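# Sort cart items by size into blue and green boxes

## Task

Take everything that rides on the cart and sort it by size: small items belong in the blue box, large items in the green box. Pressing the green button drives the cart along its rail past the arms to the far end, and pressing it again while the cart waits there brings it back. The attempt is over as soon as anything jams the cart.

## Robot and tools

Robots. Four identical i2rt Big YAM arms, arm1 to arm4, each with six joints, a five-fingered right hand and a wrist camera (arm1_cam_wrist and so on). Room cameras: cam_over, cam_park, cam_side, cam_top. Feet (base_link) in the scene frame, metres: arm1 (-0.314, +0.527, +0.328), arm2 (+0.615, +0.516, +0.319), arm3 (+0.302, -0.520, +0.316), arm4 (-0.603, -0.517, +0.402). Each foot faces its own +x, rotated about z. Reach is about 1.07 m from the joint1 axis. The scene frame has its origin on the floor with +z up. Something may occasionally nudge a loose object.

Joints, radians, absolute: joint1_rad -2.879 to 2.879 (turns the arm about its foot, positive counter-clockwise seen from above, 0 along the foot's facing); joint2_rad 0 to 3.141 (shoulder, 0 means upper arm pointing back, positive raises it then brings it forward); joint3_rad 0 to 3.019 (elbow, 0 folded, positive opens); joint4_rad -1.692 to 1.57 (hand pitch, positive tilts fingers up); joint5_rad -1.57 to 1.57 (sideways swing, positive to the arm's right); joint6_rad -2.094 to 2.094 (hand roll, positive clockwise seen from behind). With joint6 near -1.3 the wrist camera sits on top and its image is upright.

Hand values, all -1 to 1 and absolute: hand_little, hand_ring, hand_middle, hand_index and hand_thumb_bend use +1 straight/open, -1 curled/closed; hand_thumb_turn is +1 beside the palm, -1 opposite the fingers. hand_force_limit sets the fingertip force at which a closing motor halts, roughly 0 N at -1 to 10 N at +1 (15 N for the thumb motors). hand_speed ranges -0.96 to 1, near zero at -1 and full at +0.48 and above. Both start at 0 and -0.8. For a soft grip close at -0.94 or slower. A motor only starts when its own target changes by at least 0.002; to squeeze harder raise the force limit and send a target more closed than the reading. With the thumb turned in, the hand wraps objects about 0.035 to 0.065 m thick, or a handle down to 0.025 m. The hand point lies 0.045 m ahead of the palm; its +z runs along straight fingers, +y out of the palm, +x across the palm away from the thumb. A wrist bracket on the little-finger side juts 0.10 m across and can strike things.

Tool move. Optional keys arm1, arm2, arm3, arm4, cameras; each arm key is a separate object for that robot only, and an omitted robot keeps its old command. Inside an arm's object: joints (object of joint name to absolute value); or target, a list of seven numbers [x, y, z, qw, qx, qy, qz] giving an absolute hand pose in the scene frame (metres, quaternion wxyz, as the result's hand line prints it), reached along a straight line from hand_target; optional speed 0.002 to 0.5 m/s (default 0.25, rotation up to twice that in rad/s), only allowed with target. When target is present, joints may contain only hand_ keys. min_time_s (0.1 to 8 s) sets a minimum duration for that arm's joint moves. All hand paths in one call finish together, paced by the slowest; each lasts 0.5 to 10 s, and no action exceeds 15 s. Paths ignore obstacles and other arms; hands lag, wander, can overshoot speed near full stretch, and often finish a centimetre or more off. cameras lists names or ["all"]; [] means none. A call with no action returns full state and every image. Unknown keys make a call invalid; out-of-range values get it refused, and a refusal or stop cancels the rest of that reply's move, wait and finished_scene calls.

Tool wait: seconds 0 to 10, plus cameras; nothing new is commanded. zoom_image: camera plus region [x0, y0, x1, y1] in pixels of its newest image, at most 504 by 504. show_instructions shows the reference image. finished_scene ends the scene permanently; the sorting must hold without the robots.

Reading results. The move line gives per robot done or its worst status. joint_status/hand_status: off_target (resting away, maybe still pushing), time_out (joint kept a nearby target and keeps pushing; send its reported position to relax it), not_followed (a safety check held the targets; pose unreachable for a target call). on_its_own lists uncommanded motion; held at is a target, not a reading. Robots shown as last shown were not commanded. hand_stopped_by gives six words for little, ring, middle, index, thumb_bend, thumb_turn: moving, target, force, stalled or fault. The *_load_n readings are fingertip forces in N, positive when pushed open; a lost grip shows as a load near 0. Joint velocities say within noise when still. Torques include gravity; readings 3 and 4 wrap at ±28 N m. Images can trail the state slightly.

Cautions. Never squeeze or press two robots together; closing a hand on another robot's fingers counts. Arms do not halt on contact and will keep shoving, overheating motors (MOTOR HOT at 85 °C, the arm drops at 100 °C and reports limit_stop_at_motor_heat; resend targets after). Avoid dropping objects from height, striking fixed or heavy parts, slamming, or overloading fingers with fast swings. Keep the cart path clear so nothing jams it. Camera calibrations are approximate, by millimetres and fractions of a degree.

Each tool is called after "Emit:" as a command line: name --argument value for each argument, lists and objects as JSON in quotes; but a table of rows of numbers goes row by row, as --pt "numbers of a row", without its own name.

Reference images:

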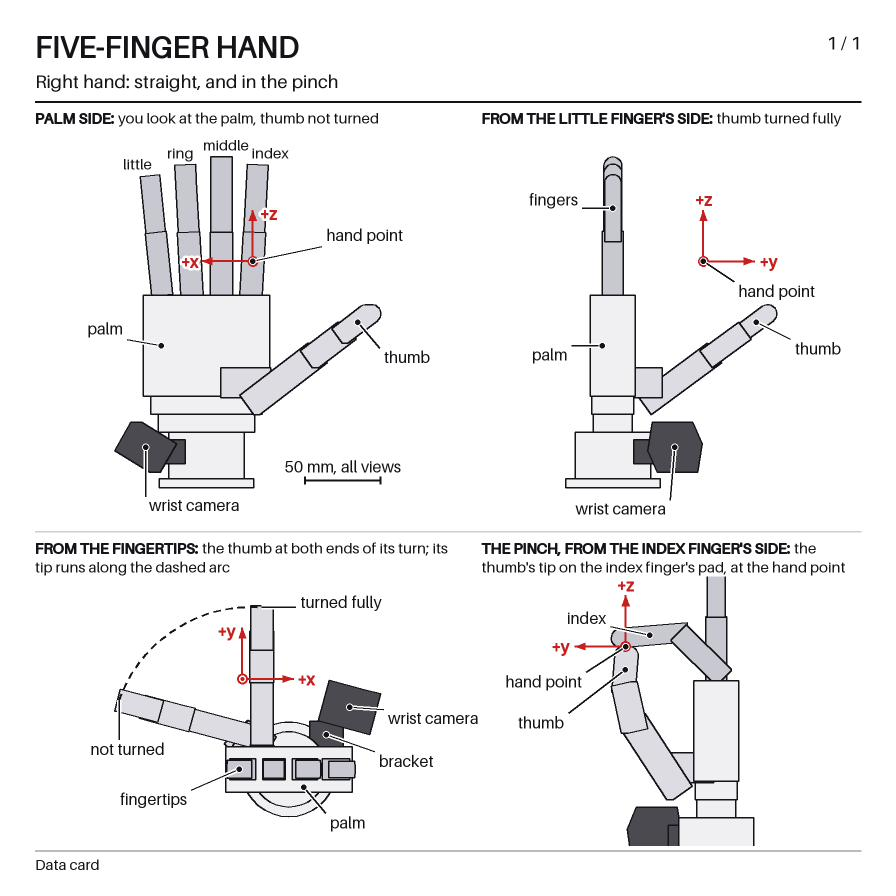

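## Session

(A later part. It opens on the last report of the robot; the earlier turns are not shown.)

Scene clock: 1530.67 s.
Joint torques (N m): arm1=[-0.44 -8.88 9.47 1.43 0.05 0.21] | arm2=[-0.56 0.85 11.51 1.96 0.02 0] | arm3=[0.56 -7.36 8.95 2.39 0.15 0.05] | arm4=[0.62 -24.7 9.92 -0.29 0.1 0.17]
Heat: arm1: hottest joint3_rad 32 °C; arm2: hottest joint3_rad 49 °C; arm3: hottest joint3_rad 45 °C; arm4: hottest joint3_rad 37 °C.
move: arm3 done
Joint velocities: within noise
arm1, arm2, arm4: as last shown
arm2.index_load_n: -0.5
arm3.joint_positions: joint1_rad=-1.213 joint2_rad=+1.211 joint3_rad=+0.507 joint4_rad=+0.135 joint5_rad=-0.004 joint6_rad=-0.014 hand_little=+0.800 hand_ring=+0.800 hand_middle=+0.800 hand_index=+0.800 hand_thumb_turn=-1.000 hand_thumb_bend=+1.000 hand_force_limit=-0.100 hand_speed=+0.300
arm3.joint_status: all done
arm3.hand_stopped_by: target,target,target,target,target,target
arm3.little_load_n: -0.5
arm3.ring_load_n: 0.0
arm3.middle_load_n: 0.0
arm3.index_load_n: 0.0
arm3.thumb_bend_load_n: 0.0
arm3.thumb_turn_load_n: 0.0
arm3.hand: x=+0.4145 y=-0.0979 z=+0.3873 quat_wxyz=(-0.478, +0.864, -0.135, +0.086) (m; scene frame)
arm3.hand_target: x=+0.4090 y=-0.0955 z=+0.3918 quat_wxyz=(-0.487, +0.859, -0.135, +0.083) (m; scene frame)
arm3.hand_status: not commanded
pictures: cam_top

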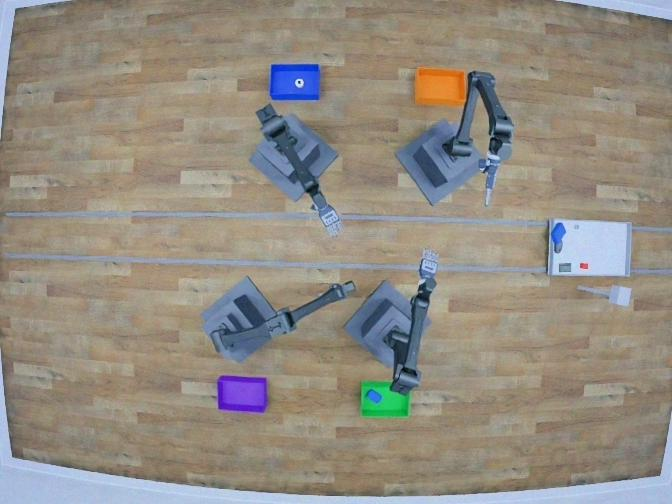

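Emit:
wait --seconds 10 --cameras '[]'

Emit:
wait --seconds 10 --cameras '[]'

Emit:
wait --seconds 10 --cameras '[]'

Emit:
wait --seconds 10 --cameras '[]'

Emit:
wait --seconds 10 --cameras '["cam_top"]'

Emit:
move --arm4 '{"target": [-0.02, -0.326, 0.06, 0, 1, 0.026, 0], "speed": 0.08}'

Emit:
move --arm4 '{"target": [-0.20, -0.42, 0.45, 0, 1, 0.026, 0], "speed": 0.3}'

Emit:
move --arm4 '{"joints": {"joint1_rad": -0.3, "joint2_rad": 0.6, "joint3_rad": 1.413, "joint4_rad": -1.266, "joint5_rad": -0.1, "joint6_rad": -1.25}, "min_time_s": 3}' --cameras '["cam_top"]'

Scene clock: 1549.00 s.
Joint torques (N m): arm1=[-0.21 -8.47 9.46 1.39 0.04 0.19] | arm2=[-0.79 0.97 11.47 2.07 -0.01 -0.03] | arm3=[1.55 -7.47 8.62 2.52 0.2 0.13] | arm4=[0.79 -24.7 9.85 -0.31 0.11 0.15]
Heat: arm1: hottest joint3_rad 33 °C; arm2: hottest joint3_rad 49 °C; arm3: hottest joint3_rad 43 °C; arm4: hottest joint3_rad 36 °C.
Joint velocities: arm1=[within noise] | arm2=[-0.005 -0.044 0.012 0.007 0.051 -0.037] | arm3=[within noise] | arm4=[within noise]
arm1.joint_positions: joint1_rad=-0.297 joint2_rad=+1.480 joint3_rad=+0.556 joint4_rad=+0.410 joint5_rad=-0.001 joint6_rad=-0.010 hand_little=+1.000 hand_ring=+1.000 hand_middle=+0.550 hand_index=+0.550 hand_thumb_turn=-1.000 hand_thumb_bend=+0.700 hand_force_limit=-0.100 hand_speed=+0.000
arm1.joint_status: not commanded
arm1.hand_stopped_by: target,target,target,target,target,target
arm1.little_load_n: 0.0
arm1.ring_load_n: 0.0
arm1.middle_load_n: 0.0
arm1.index_load_n: 0.0
arm1.thumb_bend_load_n: 0.0
arm1.thumb_turn_load_n: 0.0
arm1.hand: x=-0.0279 y=+0.1286 z=+0.3491 quat_wxyz=(-0.143, +0.242, -0.831, +0.480) (m; scene frame)
arm1.hand_target: x=-0.0194 y=+0.1132 z=+0.3568 quat_wxyz=(-0.145, +0.235, -0.829, +0.485) (m; scene frame)
arm1.hand_status: not commanded
arm2.joint_positions: joint1_rad=+0.886 joint2_rad=+0.641 joint3_rad=+1.333 joint4_rad=-1.215 joint5_rad=-0.110 joint6_rad=-1.128 hand_little=+1.000 hand_ring=+1.000 hand_middle=+1.000 hand_index=+1.000 hand_thumb_turn=+1.000 hand_thumb_bend=+1.000 hand_force_limit=+0.000 hand_speed=-0.800
arm2.joint_status: not commanded
arm2.hand_stopped_by: target,target,target,target,target,target
arm2.little_load_n: 0.0
arm2.ring_load_n: 0.0
arm2.middle_load_n: 0.0
arm2.index_load_n: 0.0
arm2.thumb_bend_load_n: 0.0
arm2.thumb_turn_load_n: 0.0
arm2.hand: x=+0.5850 y=+0.2484 z=+0.7882 quat_wxyz=(+0.229, +0.474, -0.728, +0.440) (m; scene frame)
arm2.hand_target: x=+0.5849 y=+0.2487 z=+0.8041 quat_wxyz=(+0.238, +0.470, -0.719, +0.452) (m; scene frame)
arm2.hand_status: not commanded
arm3.joint_positions: joint1_rad=-1.213 joint2_rad=+1.211 joint3_rad=+0.507 joint4_rad=+0.135 joint5_rad=-0.004 joint6_rad=-0.014 hand_little=+0.800 hand_ring=+0.800 hand_middle=+0.800 hand_index=+0.800 hand_thumb_turn=-1.000 hand_thumb_bend=+1.000 hand_force_limit=-0.100 hand_speed=+0.300
arm3.joint_status: all done
arm3.hand_stopped_by: target,target,target,target,target,target
arm3.little_load_n: 0.0
arm3.ring_load_n: 0.0
arm3.middle_load_n: 0.0
arm3.index_load_n: 0.0
arm3.thumb_bend_load_n: 0.0
arm3.thumb_turn_load_n: 0.0
arm3.hand: x=+0.4144 y=-0.0979 z=+0.3873 quat_wxyz=(-0.478, +0.864, -0.135, +0.086) (m; scene frame)
arm3.hand_target: x=+0.4090 y=-0.0955 z=+0.3918 quat_wxyz=(-0.487, +0.859, -0.135, +0.083) (m; scene frame)
arm3.hand_status: not commanded
arm4.joint_positions: joint1_rad=-0.298 joint2_rad=+2.624 joint3_rad=+1.828 joint4_rad=-0.789 joint5_rad=-0.002 joint6_rad=-1.238 hand_little=-1.000 hand_ring=-1.000 hand_middle=-1.000 hand_index=-1.000 hand_thumb_turn=+1.000 hand_thumb_bend=+1.000 hand_force_limit=+0.000 hand_speed=+0.200
arm4.joint_status: not commanded
arm4.hand_stopped_by: target,target,target,target,target,target
arm4.little_load_n: 0.0
arm4.ring_load_n: 0.0
arm4.middle_load_n: 0.0
arm4.index_load_n: 0.0
arm4.thumb_bend_load_n: 0.0
arm4.thumb_turn_load_n: 0.0
arm4.hand: x=-0.0309 y=-0.3330 z=+0.1191 quat_wxyz=(+0.001, +1.000, +0.028, -0.007) (m; scene frame)
arm4.hand_target: x=-0.0202 y=-0.3261 z=+0.1203 quat_wxyz=(+0.000, +1.000, +0.026, +0.000) (m; scene frame)
arm4.hand_status: not commanded
wait: 10.00 s; at rest from the start
pictures: none
No camera images: "cameras" was empty.

Scene clock: 1559.00 s.
Joint torques (N m): arm1=[-0.32 -8.18 9.48 1.52 0.06 0.21] | arm2=[-0.44 1.14 11.48 2.04 0 -0.01] | arm3=[0.85 -8 8.83 2.36 0.18 0.03] | arm4=[0.85 -25 9.85 -0.34 0.1 0.17]
Heat: arm1: hottest joint3_rad 33 °C; arm2: hottest joint3_rad 49 °C; arm3: hottest joint3_rad 42 °C; arm4: hottest joint3_rad 36 °C.
Joint velocities: within noise
arm1.joint_positions: joint1_rad=-0.297 joint2_rad=+1.480 joint3_rad=+0.556 joint4_rad=+0.410 joint5_rad=-0.001 joint6_rad=-0.010 hand_little=+1.000 hand_ring=+1.000 hand_middle=+0.550 hand_index=+0.550 hand_thumb_turn=-1.000 hand_thumb_bend=+0.700 hand_force_limit=-0.100 hand_speed=+0.000
arm1.joint_status: not commanded
arm1.hand_stopped_by: target,target,target,target,target,target
arm1.little_load_n: 0.0
arm1.ring_load_n: 0.0
arm1.middle_load_n: 0.0
arm1.index_load_n: 0.0
arm1.thumb_bend_load_n: 0.0
arm1.thumb_turn_load_n: 0.0
arm1.hand: x=-0.0279 y=+0.1286 z=+0.3491 quat_wxyz=(-0.143, +0.242, -0.831, +0.480) (m; scene frame)
arm1.hand_target: x=-0.0194 y=+0.1132 z=+0.3568 quat_wxyz=(-0.145, +0.235, -0.829, +0.485) (m; scene frame)
arm1.hand_status: not commanded
arm2.joint_positions: joint1_rad=+0.886 joint2_rad=+0.641 joint3_rad=+1.333 joint4_rad=-1.215 joint5_rad=-0.110 joint6_rad=-1.128 hand_little=+1.000 hand_ring=+1.000 hand_middle=+1.000 hand_index=+1.000 hand_thumb_turn=+1.000 hand_thumb_bend=+1.000 hand_force_limit=+0.000 hand_speed=-0.800
arm2.joint_status: not commanded
arm2.hand_stopped_by: target,target,target,target,target,target
arm2.little_load_n: 0.0
arm2.ring_load_n: 0.0
arm2.middle_load_n: 0.0
arm2.index_load_n: 0.0
arm2.thumb_bend_load_n: 0.0
arm2.thumb_turn_load_n: 0.0
arm2.hand: x=+0.5850 y=+0.2484 z=+0.7882 quat_wxyz=(+0.229, +0.474, -0.728, +0.440) (m; scene frame)
arm2.hand_target: x=+0.5849 y=+0.2487 z=+0.8041 quat_wxyz=(+0.238, +0.470, -0.719, +0.452) (m; scene frame)
arm2.hand_status: not commanded
arm3.joint_positions: joint1_rad=-1.213 joint2_rad=+1.211 joint3_rad=+0.507 joint4_rad=+0.135 joint5_rad=-0.004 joint6_rad=-0.014 hand_little=+0.800 hand_ring=+0.800 hand_middle=+0.800 hand_index=+0.800 hand_thumb_turn=-1.000 hand_thumb_bend=+1.000 hand_force_limit=-0.100 hand_speed=+0.300
arm3.joint_status: all done
arm3.hand_stopped_by: target,target,target,target,target,target
arm3.little_load_n: 0.0
arm3.ring_load_n: 0.0
arm3.middle_load_n: 0.0
arm3.index_load_n: 0.0
arm3.thumb_bend_load_n: 0.0
arm3.thumb_turn_load_n: 0.0
arm3.hand: x=+0.4144 y=-0.0979 z=+0.3873 quat_wxyz=(-0.478, +0.864, -0.135, +0.086) (m; scene frame)
arm3.hand_target: x=+0.4090 y=-0.0955 z=+0.3918 quat_wxyz=(-0.487, +0.859, -0.135, +0.083) (m; scene frame)
arm3.hand_status: not commanded
arm4.joint_positions: joint1_rad=-0.298 joint2_rad=+2.624 joint3_rad=+1.828 joint4_rad=-0.789 joint5_rad=-0.002 joint6_rad=-1.238 hand_little=-1.000 hand_ring=-1.000 hand_middle=-1.000 hand_index=-1.000 hand_thumb_turn=+1.000 hand_thumb_bend=+1.000 hand_force_limit=+0.000 hand_speed=+0.200
arm4.joint_status: not commanded
arm4.hand_stopped_by: target,target,target,target,target,target
arm4.little_load_n: 0.0
arm4.ring_load_n: 0.0
arm4.middle_load_n: 0.0
arm4.index_load_n: 0.0
arm4.thumb_bend_load_n: 0.0
arm4.thumb_turn_load_n: 0.0
arm4.hand: x=-0.0309 y=-0.3330 z=+0.1191 quat_wxyz=(+0.001, +1.000, +0.028, -0.007) (m; scene frame)
arm4.hand_target: x=-0.0202 y=-0.3261 z=+0.1203 quat_wxyz=(+0.000, +1.000, +0.026, +0.000) (m; scene frame)
arm4.hand_status: not commanded
wait: 10.00 s; at rest by 0.27 s
pictures: none
No camera images: "cameras" was empty.

Scene clock: 1569.00 s.
Joint torques (N m): arm1=[-0.97 -8.53 9.26 1.44 0.01 0.16] | arm2=[-0.56 1.08 11.44 2.07 -0.02 -0.02] | arm3=[1.03 -6.83 8.79 2.24 0.17 0.12] | arm4=[0.62 -24.53 9.83 -0.27 0.1 0.17]
Heat: arm1: hottest joint3_rad 34 °C; arm2: hottest joint3_rad 49 °C; arm3: hottest joint3_rad 42 °C; arm4: hottest joint3_rad 35 °C.
Joint velocities: within noise
arm1.joint_positions: joint1_rad=-0.297 joint2_rad=+1.480 joint3_rad=+0.556 joint4_rad=+0.410 joint5_rad=-0.001 joint6_rad=-0.010 hand_little=+1.000 hand_ring=+1.000 hand_middle=+0.550 hand_index=+0.550 hand_thumb_turn=-1.000 hand_thumb_bend=+0.700 hand_force_limit=-0.100 hand_speed=+0.000
arm1.joint_status: not commanded
arm1.hand_stopped_by: target,target,target,target,target,target
arm1.little_load_n: 0.0
arm1.ring_load_n: 0.0
arm1.middle_load_n: 0.0
arm1.index_load_n: 0.0
arm1.thumb_bend_load_n: 0.0
arm1.thumb_turn_load_n: 0.0
arm1.hand: x=-0.0279 y=+0.1286 z=+0.3491 quat_wxyz=(-0.143, +0.242, -0.831, +0.480) (m; scene frame)
arm1.hand_target: x=-0.0194 y=+0.1132 z=+0.3568 quat_wxyz=(-0.145, +0.235, -0.829, +0.485) (m; scene frame)
arm1.hand_status: not commanded
arm2.joint_positions: joint1_rad=+0.886 joint2_rad=+0.641 joint3_rad=+1.333 joint4_rad=-1.215 joint5_rad=-0.110 joint6_rad=-1.128 hand_little=+1.000 hand_ring=+1.000 hand_middle=+1.000 hand_index=+1.000 hand_thumb_turn=+1.000 hand_thumb_bend=+1.000 hand_force_limit=+0.000 hand_speed=-0.800
arm2.joint_status: not commanded
arm2.hand_stopped_by: target,target,target,target,target,target
arm2.little_load_n: 0.0
arm2.ring_load_n: 0.0
arm2.middle_load_n: 0.0
arm2.index_load_n: 0.0
arm2.thumb_bend_load_n: 0.0
arm2.thumb_turn_load_n: 0.0
arm2.hand: x=+0.5850 y=+0.2484 z=+0.7882 quat_wxyz=(+0.229, +0.474, -0.728, +0.440) (m; scene frame)
arm2.hand_target: x=+0.5849 y=+0.2487 z=+0.8041 quat_wxyz=(+0.238, +0.470, -0.719, +0.452) (m; scene frame)
arm2.hand_status: not commanded
arm3.joint_positions: joint1_rad=-1.213 joint2_rad=+1.211 joint3_rad=+0.507 joint4_rad=+0.135 joint5_rad=-0.004 joint6_rad=-0.014 hand_little=+0.800 hand_ring=+0.800 hand_middle=+0.800 hand_index=+0.800 hand_thumb_turn=-1.000 hand_thumb_bend=+1.000 hand_force_limit=-0.100 hand_speed=+0.300
arm3.joint_status: all done
arm3.hand_stopped_by: target,target,target,target,target,target
arm3.little_load_n: 0.0
arm3.ring_load_n: 0.0
arm3.middle_load_n: 0.5
arm3.index_load_n: 0.0
arm3.thumb_bend_load_n: 0.0
arm3.thumb_turn_load_n: 0.0
arm3.hand: x=+0.4144 y=-0.0979 z=+0.3873 quat_wxyz=(-0.478, +0.864, -0.135, +0.086) (m; scene frame)
arm3.hand_target: x=+0.4090 y=-0.0955 z=+0.3918 quat_wxyz=(-0.487, +0.859, -0.135, +0.083) (m; scene frame)
arm3.hand_status: not commanded
arm4.joint_positions: joint1_rad=-0.298 joint2_rad=+2.624 joint3_rad=+1.828 joint4_rad=-0.789 joint5_rad=-0.002 joint6_rad=-1.238 hand_little=-1.000 hand_ring=-1.000 hand_middle=-1.000 hand_index=-1.000 hand_thumb_turn=+1.000 hand_thumb_bend=+1.000 hand_force_limit=+0.000 hand_speed=+0.200
arm4.joint_status: not commanded
arm4.hand_stopped_by: target,target,target,target,target,target
arm4.little_load_n: 0.0
arm4.ring_load_n: 0.0
arm4.middle_load_n: 0.0
arm4.index_load_n: 0.0
arm4.thumb_bend_load_n: 0.0
arm4.thumb_turn_load_n: 0.0
arm4.hand: x=-0.0309 y=-0.3330 z=+0.1191 quat_wxyz=(+0.001, +1.000, +0.028, -0.007) (m; scene frame)
arm4.hand_target: x=-0.0202 y=-0.3261 z=+0.1203 quat_wxyz=(+0.000, +1.000, +0.026, +0.000) (m; scene frame)
arm4.hand_status: not commanded
wait: 10.00 s; at rest by 0.27 s
pictures: none
No camera images: "cameras" was empty.

Scene clock: 1579.00 s.
Joint torques (N m): arm1=[-0.44 -8.76 9.47 1.47 0.02 0.22] | arm2=[-0.73 1.14 11.47 2.14 -0.01 -0.01] | arm3=[0.73 -7.59 8.66 2.4 0.18 0.08] | arm4=[0.91 -24.88 9.91 -0.31 0.11 0.17]
Heat: arm1: hottest joint3_rad 34 °C; arm2: hottest joint3_rad 49 °C; arm3: hottest joint3_rad 42 °C; arm4: hottest joint3_rad 35 °C.
Joint velocities: within noise
arm1.joint_positions: joint1_rad=-0.297 joint2_rad=+1.480 joint3_rad=+0.556 joint4_rad=+0.410 joint5_rad=-0.001 joint6_rad=-0.010 hand_little=+1.000 hand_ring=+1.000 hand_middle=+0.550 hand_index=+0.550 hand_thumb_turn=-1.000 hand_thumb_bend=+0.700 hand_force_limit=-0.100 hand_speed=+0.000
arm1.joint_status: not commanded
arm1.hand_stopped_by: target,target,target,target,target,target
arm1.little_load_n: -0.5
arm1.ring_load_n: 0.0
arm1.middle_load_n: 0.0
arm1.index_load_n: 0.0
arm1.thumb_bend_load_n: 0.0
arm1.thumb_turn_load_n: 0.0
arm1.hand: x=-0.0279 y=+0.1286 z=+0.3491 quat_wxyz=(-0.143, +0.242, -0.831, +0.480) (m; scene frame)
arm1.hand_target: x=-0.0194 y=+0.1132 z=+0.3568 quat_wxyz=(-0.145, +0.235, -0.829, +0.485) (m; scene frame)
arm1.hand_status: not commanded
arm2.joint_positions: joint1_rad=+0.886 joint2_rad=+0.641 joint3_rad=+1.333 joint4_rad=-1.215 joint5_rad=-0.110 joint6_rad=-1.128 hand_little=+1.000 hand_ring=+1.000 hand_middle=+1.000 hand_index=+1.000 hand_thumb_turn=+1.000 hand_thumb_bend=+1.000 hand_force_limit=+0.000 hand_speed=-0.800
arm2.joint_status: not commanded
arm2.hand_stopped_by: target,target,target,target,target,target
arm2.little_load_n: 0.0
arm2.ring_load_n: 0.5
arm2.middle_load_n: -0.5
arm2.index_load_n: 0.0
arm2.thumb_bend_load_n: 0.0
arm2.thumb_turn_load_n: 0.0
arm2.hand: x=+0.5850 y=+0.2484 z=+0.7882 quat_wxyz=(+0.229, +0.474, -0.728, +0.440) (m; scene frame)
arm2.hand_target: x=+0.5849 y=+0.2487 z=+0.8041 quat_wxyz=(+0.238, +0.470, -0.719, +0.452) (m; scene frame)
arm2.hand_status: not commanded
arm3.joint_positions: joint1_rad=-1.213 joint2_rad=+1.211 joint3_rad=+0.507 joint4_rad=+0.135 joint5_rad=-0.004 joint6_rad=-0.014 hand_little=+0.800 hand_ring=+0.800 hand_middle=+0.800 hand_index=+0.800 hand_thumb_turn=-1.000 hand_thumb_bend=+1.000 hand_force_limit=-0.100 hand_speed=+0.300
arm3.joint_status: all done
arm3.hand_stopped_by: target,target,target,target,target,target
arm3.little_load_n: 0.0
arm3.ring_load_n: 0.0
arm3.middle_load_n: 0.0
arm3.index_load_n: 0.0
arm3.thumb_bend_load_n: 0.0
arm3.thumb_turn_load_n: 0.0
arm3.hand: x=+0.4144 y=-0.0979 z=+0.3873 quat_wxyz=(-0.478, +0.864, -0.135, +0.086) (m; scene frame)
arm3.hand_target: x=+0.4090 y=-0.0955 z=+0.3918 quat_wxyz=(-0.487, +0.859, -0.135, +0.083) (m; scene frame)
arm3.hand_status: not commanded
arm4.joint_positions: joint1_rad=-0.298 joint2_rad=+2.624 joint3_rad=+1.828 joint4_rad=-0.789 joint5_rad=-0.002 joint6_rad=-1.238 hand_little=-1.000 hand_ring=-1.000 hand_middle=-1.000 hand_index=-1.000 hand_thumb_turn=+1.000 hand_thumb_bend=+1.000 hand_force_limit=+0.000 hand_speed=+0.200
arm4.joint_status: not commanded
arm4.hand_stopped_by: target,target,target,target,target,target
arm4.little_load_n: 0.0
arm4.ring_load_n: 0.0
arm4.middle_load_n: 0.0
arm4.index_load_n: 0.0
arm4.thumb_bend_load_n: 0.0
arm4.thumb_turn_load_n: 0.0
arm4.hand: x=-0.0309 y=-0.3330 z=+0.1191 quat_wxyz=(+0.001, +1.000, +0.028, -0.007) (m; scene frame)
arm4.hand_target: x=-0.0202 y=-0.3261 z=+0.1203 quat_wxyz=(+0.000, +1.000, +0.026, +0.000) (m; scene frame)
arm4.hand_status: not commanded
wait: 10.00 s; at rest by 0.27 s
pictures: none
No camera images: "cameras" was empty.

Scene clock: 1589.00 s.
Joint torques (N m): arm1=[-0.85 -8.53 9.35 1.44 0.04 0.22] | arm2=[-0.56 1.14 11.48 2.13 -0.02 -0.03] | arm3=[1.79 -7.71 8.68 2.32 0.22 0.03] | arm4=[0.62 -24.53 9.89 -0.31 0.09 0.17]
Heat: arm1: hottest joint3_rad 34 °C; arm2: hottest joint3_rad 49 °C; arm3: hottest joint3_rad 42 °C; arm4: hottest joint3_rad 35 °C.
Joint velocities: within noise
arm1.joint_positions: joint1_rad=-0.297 joint2_rad=+1.480 joint3_rad=+0.556 joint4_rad=+0.410 joint5_rad=-0.001 joint6_rad=-0.010 hand_little=+1.000 hand_ring=+1.000 hand_middle=+0.550 hand_index=+0.550 hand_thumb_turn=-1.000 hand_thumb_bend=+0.700 hand_force_limit=-0.100 hand_speed=+0.000
arm1.joint_status: not commanded
arm1.hand_stopped_by: target,target,target,target,target,target
arm1.little_load_n: 0.0
arm1.ring_load_n: -0.5
arm1.middle_load_n: 0.0
arm1.index_load_n: -0.5
arm1.thumb_bend_load_n: 0.0
arm1.thumb_turn_load_n: 0.0
arm1.hand: x=-0.0279 y=+0.1286 z=+0.3491 quat_wxyz=(-0.143, +0.242, -0.831, +0.480) (m; scene frame)
arm1.hand_target: x=-0.0194 y=+0.1132 z=+0.3568 quat_wxyz=(-0.145, +0.235, -0.829, +0.485) (m; scene frame)
arm1.hand_status: not commanded
arm2.joint_positions: joint1_rad=+0.886 joint2_rad=+0.641 joint3_rad=+1.333 joint4_rad=-1.215 joint5_rad=-0.110 joint6_rad=-1.128 hand_little=+1.000 hand_ring=+1.000 hand_middle=+1.000 hand_index=+1.000 hand_thumb_turn=+1.000 hand_thumb_bend=+1.000 hand_force_limit=+0.000 hand_speed=-0.800
arm2.joint_status: not commanded
arm2.hand_stopped_by: target,target,target,target,target,target
arm2.little_load_n: 0.0
arm2.ring_load_n: 0.0
arm2.middle_load_n: 0.0
arm2.index_load_n: 0.0
arm2.thumb_bend_load_n: 0.0
arm2.thumb_turn_load_n: 0.0
arm2.hand: x=+0.5850 y=+0.2484 z=+0.7882 quat_wxyz=(+0.229, +0.474, -0.728, +0.440) (m; scene frame)
arm2.hand_target: x=+0.5849 y=+0.2487 z=+0.8041 quat_wxyz=(+0.238, +0.470, -0.719, +0.452) (m; scene frame)
arm2.hand_status: not commanded
arm3.joint_positions: joint1_rad=-1.213 joint2_rad=+1.211 joint3_rad=+0.507 joint4_rad=+0.135 joint5_rad=-0.004 joint6_rad=-0.014 hand_little=+0.800 hand_ring=+0.800 hand_middle=+0.800 hand_index=+0.800 hand_thumb_turn=-1.000 hand_thumb_bend=+1.000 hand_force_limit=-0.100 hand_speed=+0.300
arm3.joint_status: all done
arm3.hand_stopped_by: target,target,target,target,target,target
arm3.little_load_n: 0.0
arm3.ring_load_n: 0.0
arm3.middle_load_n: 0.0
arm3.index_load_n: 0.0
arm3.thumb_bend_load_n: 0.0
arm3.thumb_turn_load_n: 0.0
arm3.hand: x=+0.4144 y=-0.0979 z=+0.3873 quat_wxyz=(-0.478, +0.864, -0.135, +0.086) (m; scene frame)
arm3.hand_target: x=+0.4090 y=-0.0955 z=+0.3918 quat_wxyz=(-0.487, +0.859, -0.135, +0.083) (m; scene frame)
arm3.hand_status: not commanded
arm4.joint_positions: joint1_rad=-0.298 joint2_rad=+2.624 joint3_rad=+1.828 joint4_rad=-0.789 joint5_rad=-0.002 joint6_rad=-1.238 hand_little=-1.000 hand_ring=-1.000 hand_middle=-1.000 hand_index=-1.000 hand_thumb_turn=+1.000 hand_thumb_bend=+1.000 hand_force_limit=+0.000 hand_speed=+0.200
arm4.joint_status: not commanded
arm4.hand_stopped_by: target,target,target,target,target,target
arm4.little_load_n: 0.0
arm4.ring_load_n: 0.0
arm4.middle_load_n: 0.0
arm4.index_load_n: 0.0
arm4.thumb_bend_load_n: 0.0
arm4.thumb_turn_load_n: 0.0
arm4.hand: x=-0.0309 y=-0.3330 z=+0.1191 quat_wxyz=(+0.001, +1.000, +0.028, -0.007) (m; scene frame)
arm4.hand_target: x=-0.0202 y=-0.3261 z=+0.1203 quat_wxyz=(+0.000, +1.000, +0.026, +0.000) (m; scene frame)
arm4.hand_status: not commanded
wait: 10.00 s; at rest by 0.27 s
pictures: cam_top

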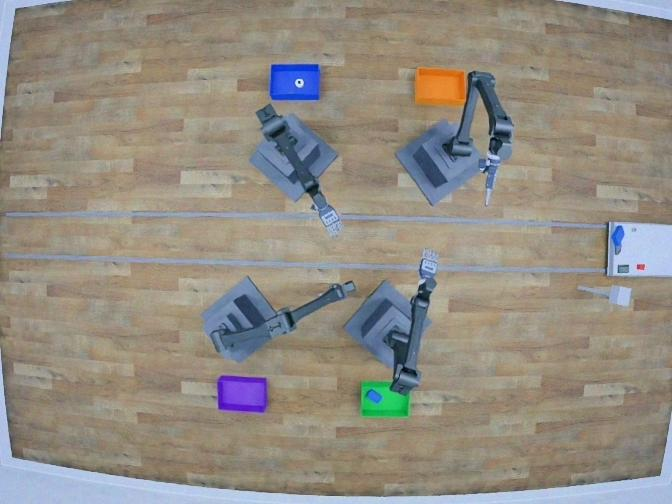

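Scene clock: 1590.37 s.
Joint torques (N m): arm1=[-0.32 -7.94 9.48 1.4 0.04 0.26] | arm2=[-0.79 0.91 11.44 2.15 0.01 -0.05] | arm3=[0.56 -7.65 8.77 2.32 0.12 0.14] | arm4=[0.62 -22.53 9.58 0.69 -0.05 0.09]
Heat: arm1: hottest joint3_rad 34 °C; arm2: hottest joint3_rad 49 °C; arm3: hottest joint3_rad 41 °C; arm4: hottest joint3_rad 35 °C.
move: arm4 off_target
Joint velocities: within noise
arm1, arm2, arm3: as last shown
arm1.ring_load_n: 0.0
arm1.index_load_n: 0.0
arm2.thumb_bend_load_n: 0.5
arm4.joint_positions: joint1_rad=-0.298 joint2_rad=+2.722 joint3_rad=+1.909 joint4_rad=-0.767 joint5_rad=+0.002 joint6_rad=-1.233 hand_little=-1.000 hand_ring=-1.000 hand_middle=-1.000 hand_index=-1.000 hand_thumb_turn=+1.000 hand_thumb_bend=+1.000 hand_force_limit=+0.000 hand_speed=+0.200
arm4.joint_status: not commanded
arm4.hand_stopped_by: target,target,target,target,target,target
arm4.little_load_n: -1.0
arm4.ring_load_n: 0.0
arm4.middle_load_n: 0.0
arm4.index_load_n: 0.0
arm4.thumb_bend_load_n: 0.0
arm4.thumb_turn_load_n: 0.0
arm4.hand: x=-0.0244 y=-0.3309 z=+0.0782 quat_wxyz=(+0.003, +1.000, +0.026, -0.005) (m; scene frame)
arm4.hand_target: x=-0.0208 y=-0.3264 z=+0.0606 quat_wxyz=(+0.000, +1.000, +0.026, +0.000) (m; scene frame)
arm4.hand_status: off_target (0.019 m and 0.6 deg from the pose sent, 0.060 m and 0.9 deg at the start)
pictures: none

Scene clock: 1592.67 s.
Joint torques (N m): arm1=[-0.21 -8 9.43 1.35 0.03 0.22] | arm2=[-0.97 1.14 11.51 2.09 0 -0.03] | arm3=[0.97 -7.24 8.75 2.44 0.13 0.1] | arm4=[-0.5 -16.21 7.45 -0.23 -0.03 -0.04]
Heat: arm1: hottest joint3_rad 34 °C; arm2: hottest joint3_rad 49 °C; arm3: hottest joint3_rad 41 °C; arm4: hottest joint3_rad 35 °C.
move: arm4 done
Joint velocities: within noise
arm1, arm2, arm3: as last shown
arm1.little_load_n: -0.5
arm1.thumb_bend_load_n: -0.5
arm2.thumb_bend_load_n: 0.0
arm3.index_load_n: -0.5
arm4.joint_positions: joint1_rad=-0.323 joint2_rad=+1.668 joint3_rad=+1.164 joint4_rad=-1.057 joint5_rad=+0.002 joint6_rad=-1.259 hand_little=-1.000 hand_ring=-1.000 hand_middle=-1.000 hand_index=-1.000 hand_thumb_turn=+1.000 hand_thumb_bend=+1.000 hand_force_limit=+0.000 hand_speed=+0.200
arm4.joint_status: not commanded
arm4.hand_stopped_by: target,target,target,target,target,target
arm4.little_load_n: 0.0
arm4.ring_load_n: 0.0
arm4.middle_load_n: 0.0
arm4.index_load_n: 0.0
arm4.thumb_bend_load_n: 0.0
arm4.thumb_turn_load_n: 0.0
arm4.hand: x=-0.1974 y=-0.4145 z=+0.4484 quat_wxyz=(-0.001, +1.000, +0.027, +0.004) (m; scene frame)
arm4.hand_target: x=-0.2000 y=-0.4199 z=+0.4499 quat_wxyz=(+0.000, +1.000, +0.026, +0.000) (m; scene frame)
arm4.hand_status: done (0.006 m and 0.5 deg from the pose sent, 0.421 m and 0.6 deg at the start)
pictures: none

Scene clock: 1596.13 s.
Joint torques (N m): arm1=[-0.91 -8.35 9.48 1.26 0.02 0.23] | arm2=[-0.67 0.79 11.43 2.11 -0.02 -0.03] | arm3=[1.26 -7.65 8.64 2.45 0.21 0.11] | arm4=[1.32 2.2 11.74 1.21 -0.12 0.11]
Heat: arm1: hottest joint3_rad 34 °C; arm2: hottest joint3_rad 49 °C; arm3: hottest joint3_rad 41 °C; arm4: hottest joint3_rad 36 °C.
move: arm4 done
Joint velocities: within noise
arm1, arm2, arm3: as last shown
arm1.little_load_n: 0.0
arm1.thumb_bend_load_n: 0.0
arm2.ring_load_n: -0.5
arm3.index_load_n: 0.0
arm4.joint_positions: joint1_rad=-0.310 joint2_rad=+0.596 joint3_rad=+1.373 joint4_rad=-1.257 joint5_rad=-0.097 joint6_rad=-1.259 hand_little=-1.000 hand_ring=-1.000 hand_middle=-1.000 hand_index=-1.000 hand_thumb_turn=+1.000 hand_thumb_bend=+1.000 hand_force_limit=+0.000 hand_speed=+0.200
arm4.joint_status: all done
arm4.hand_stopped_by: target,target,target,target,target,target
arm4.little_load_n: 0.0
arm4.ring_load_n: 0.0
arm4.middle_load_n: 0.0
arm4.index_load_n: 0.0
arm4.thumb_bend_load_n: 0.0
arm4.thumb_turn_load_n: 0.0
arm4.hand: x=-0.3700 y=-0.4568 z=+0.9001 quat_wxyz=(-0.215, +0.853, +0.053, +0.473) (m; scene frame)
arm4.hand_target: x=-0.3750 y=-0.4552 z=+0.9166 quat_wxyz=(-0.224, +0.846, +0.055, +0.481) (m; scene frame)
arm4.hand_status: not commanded
pictures: cam_top

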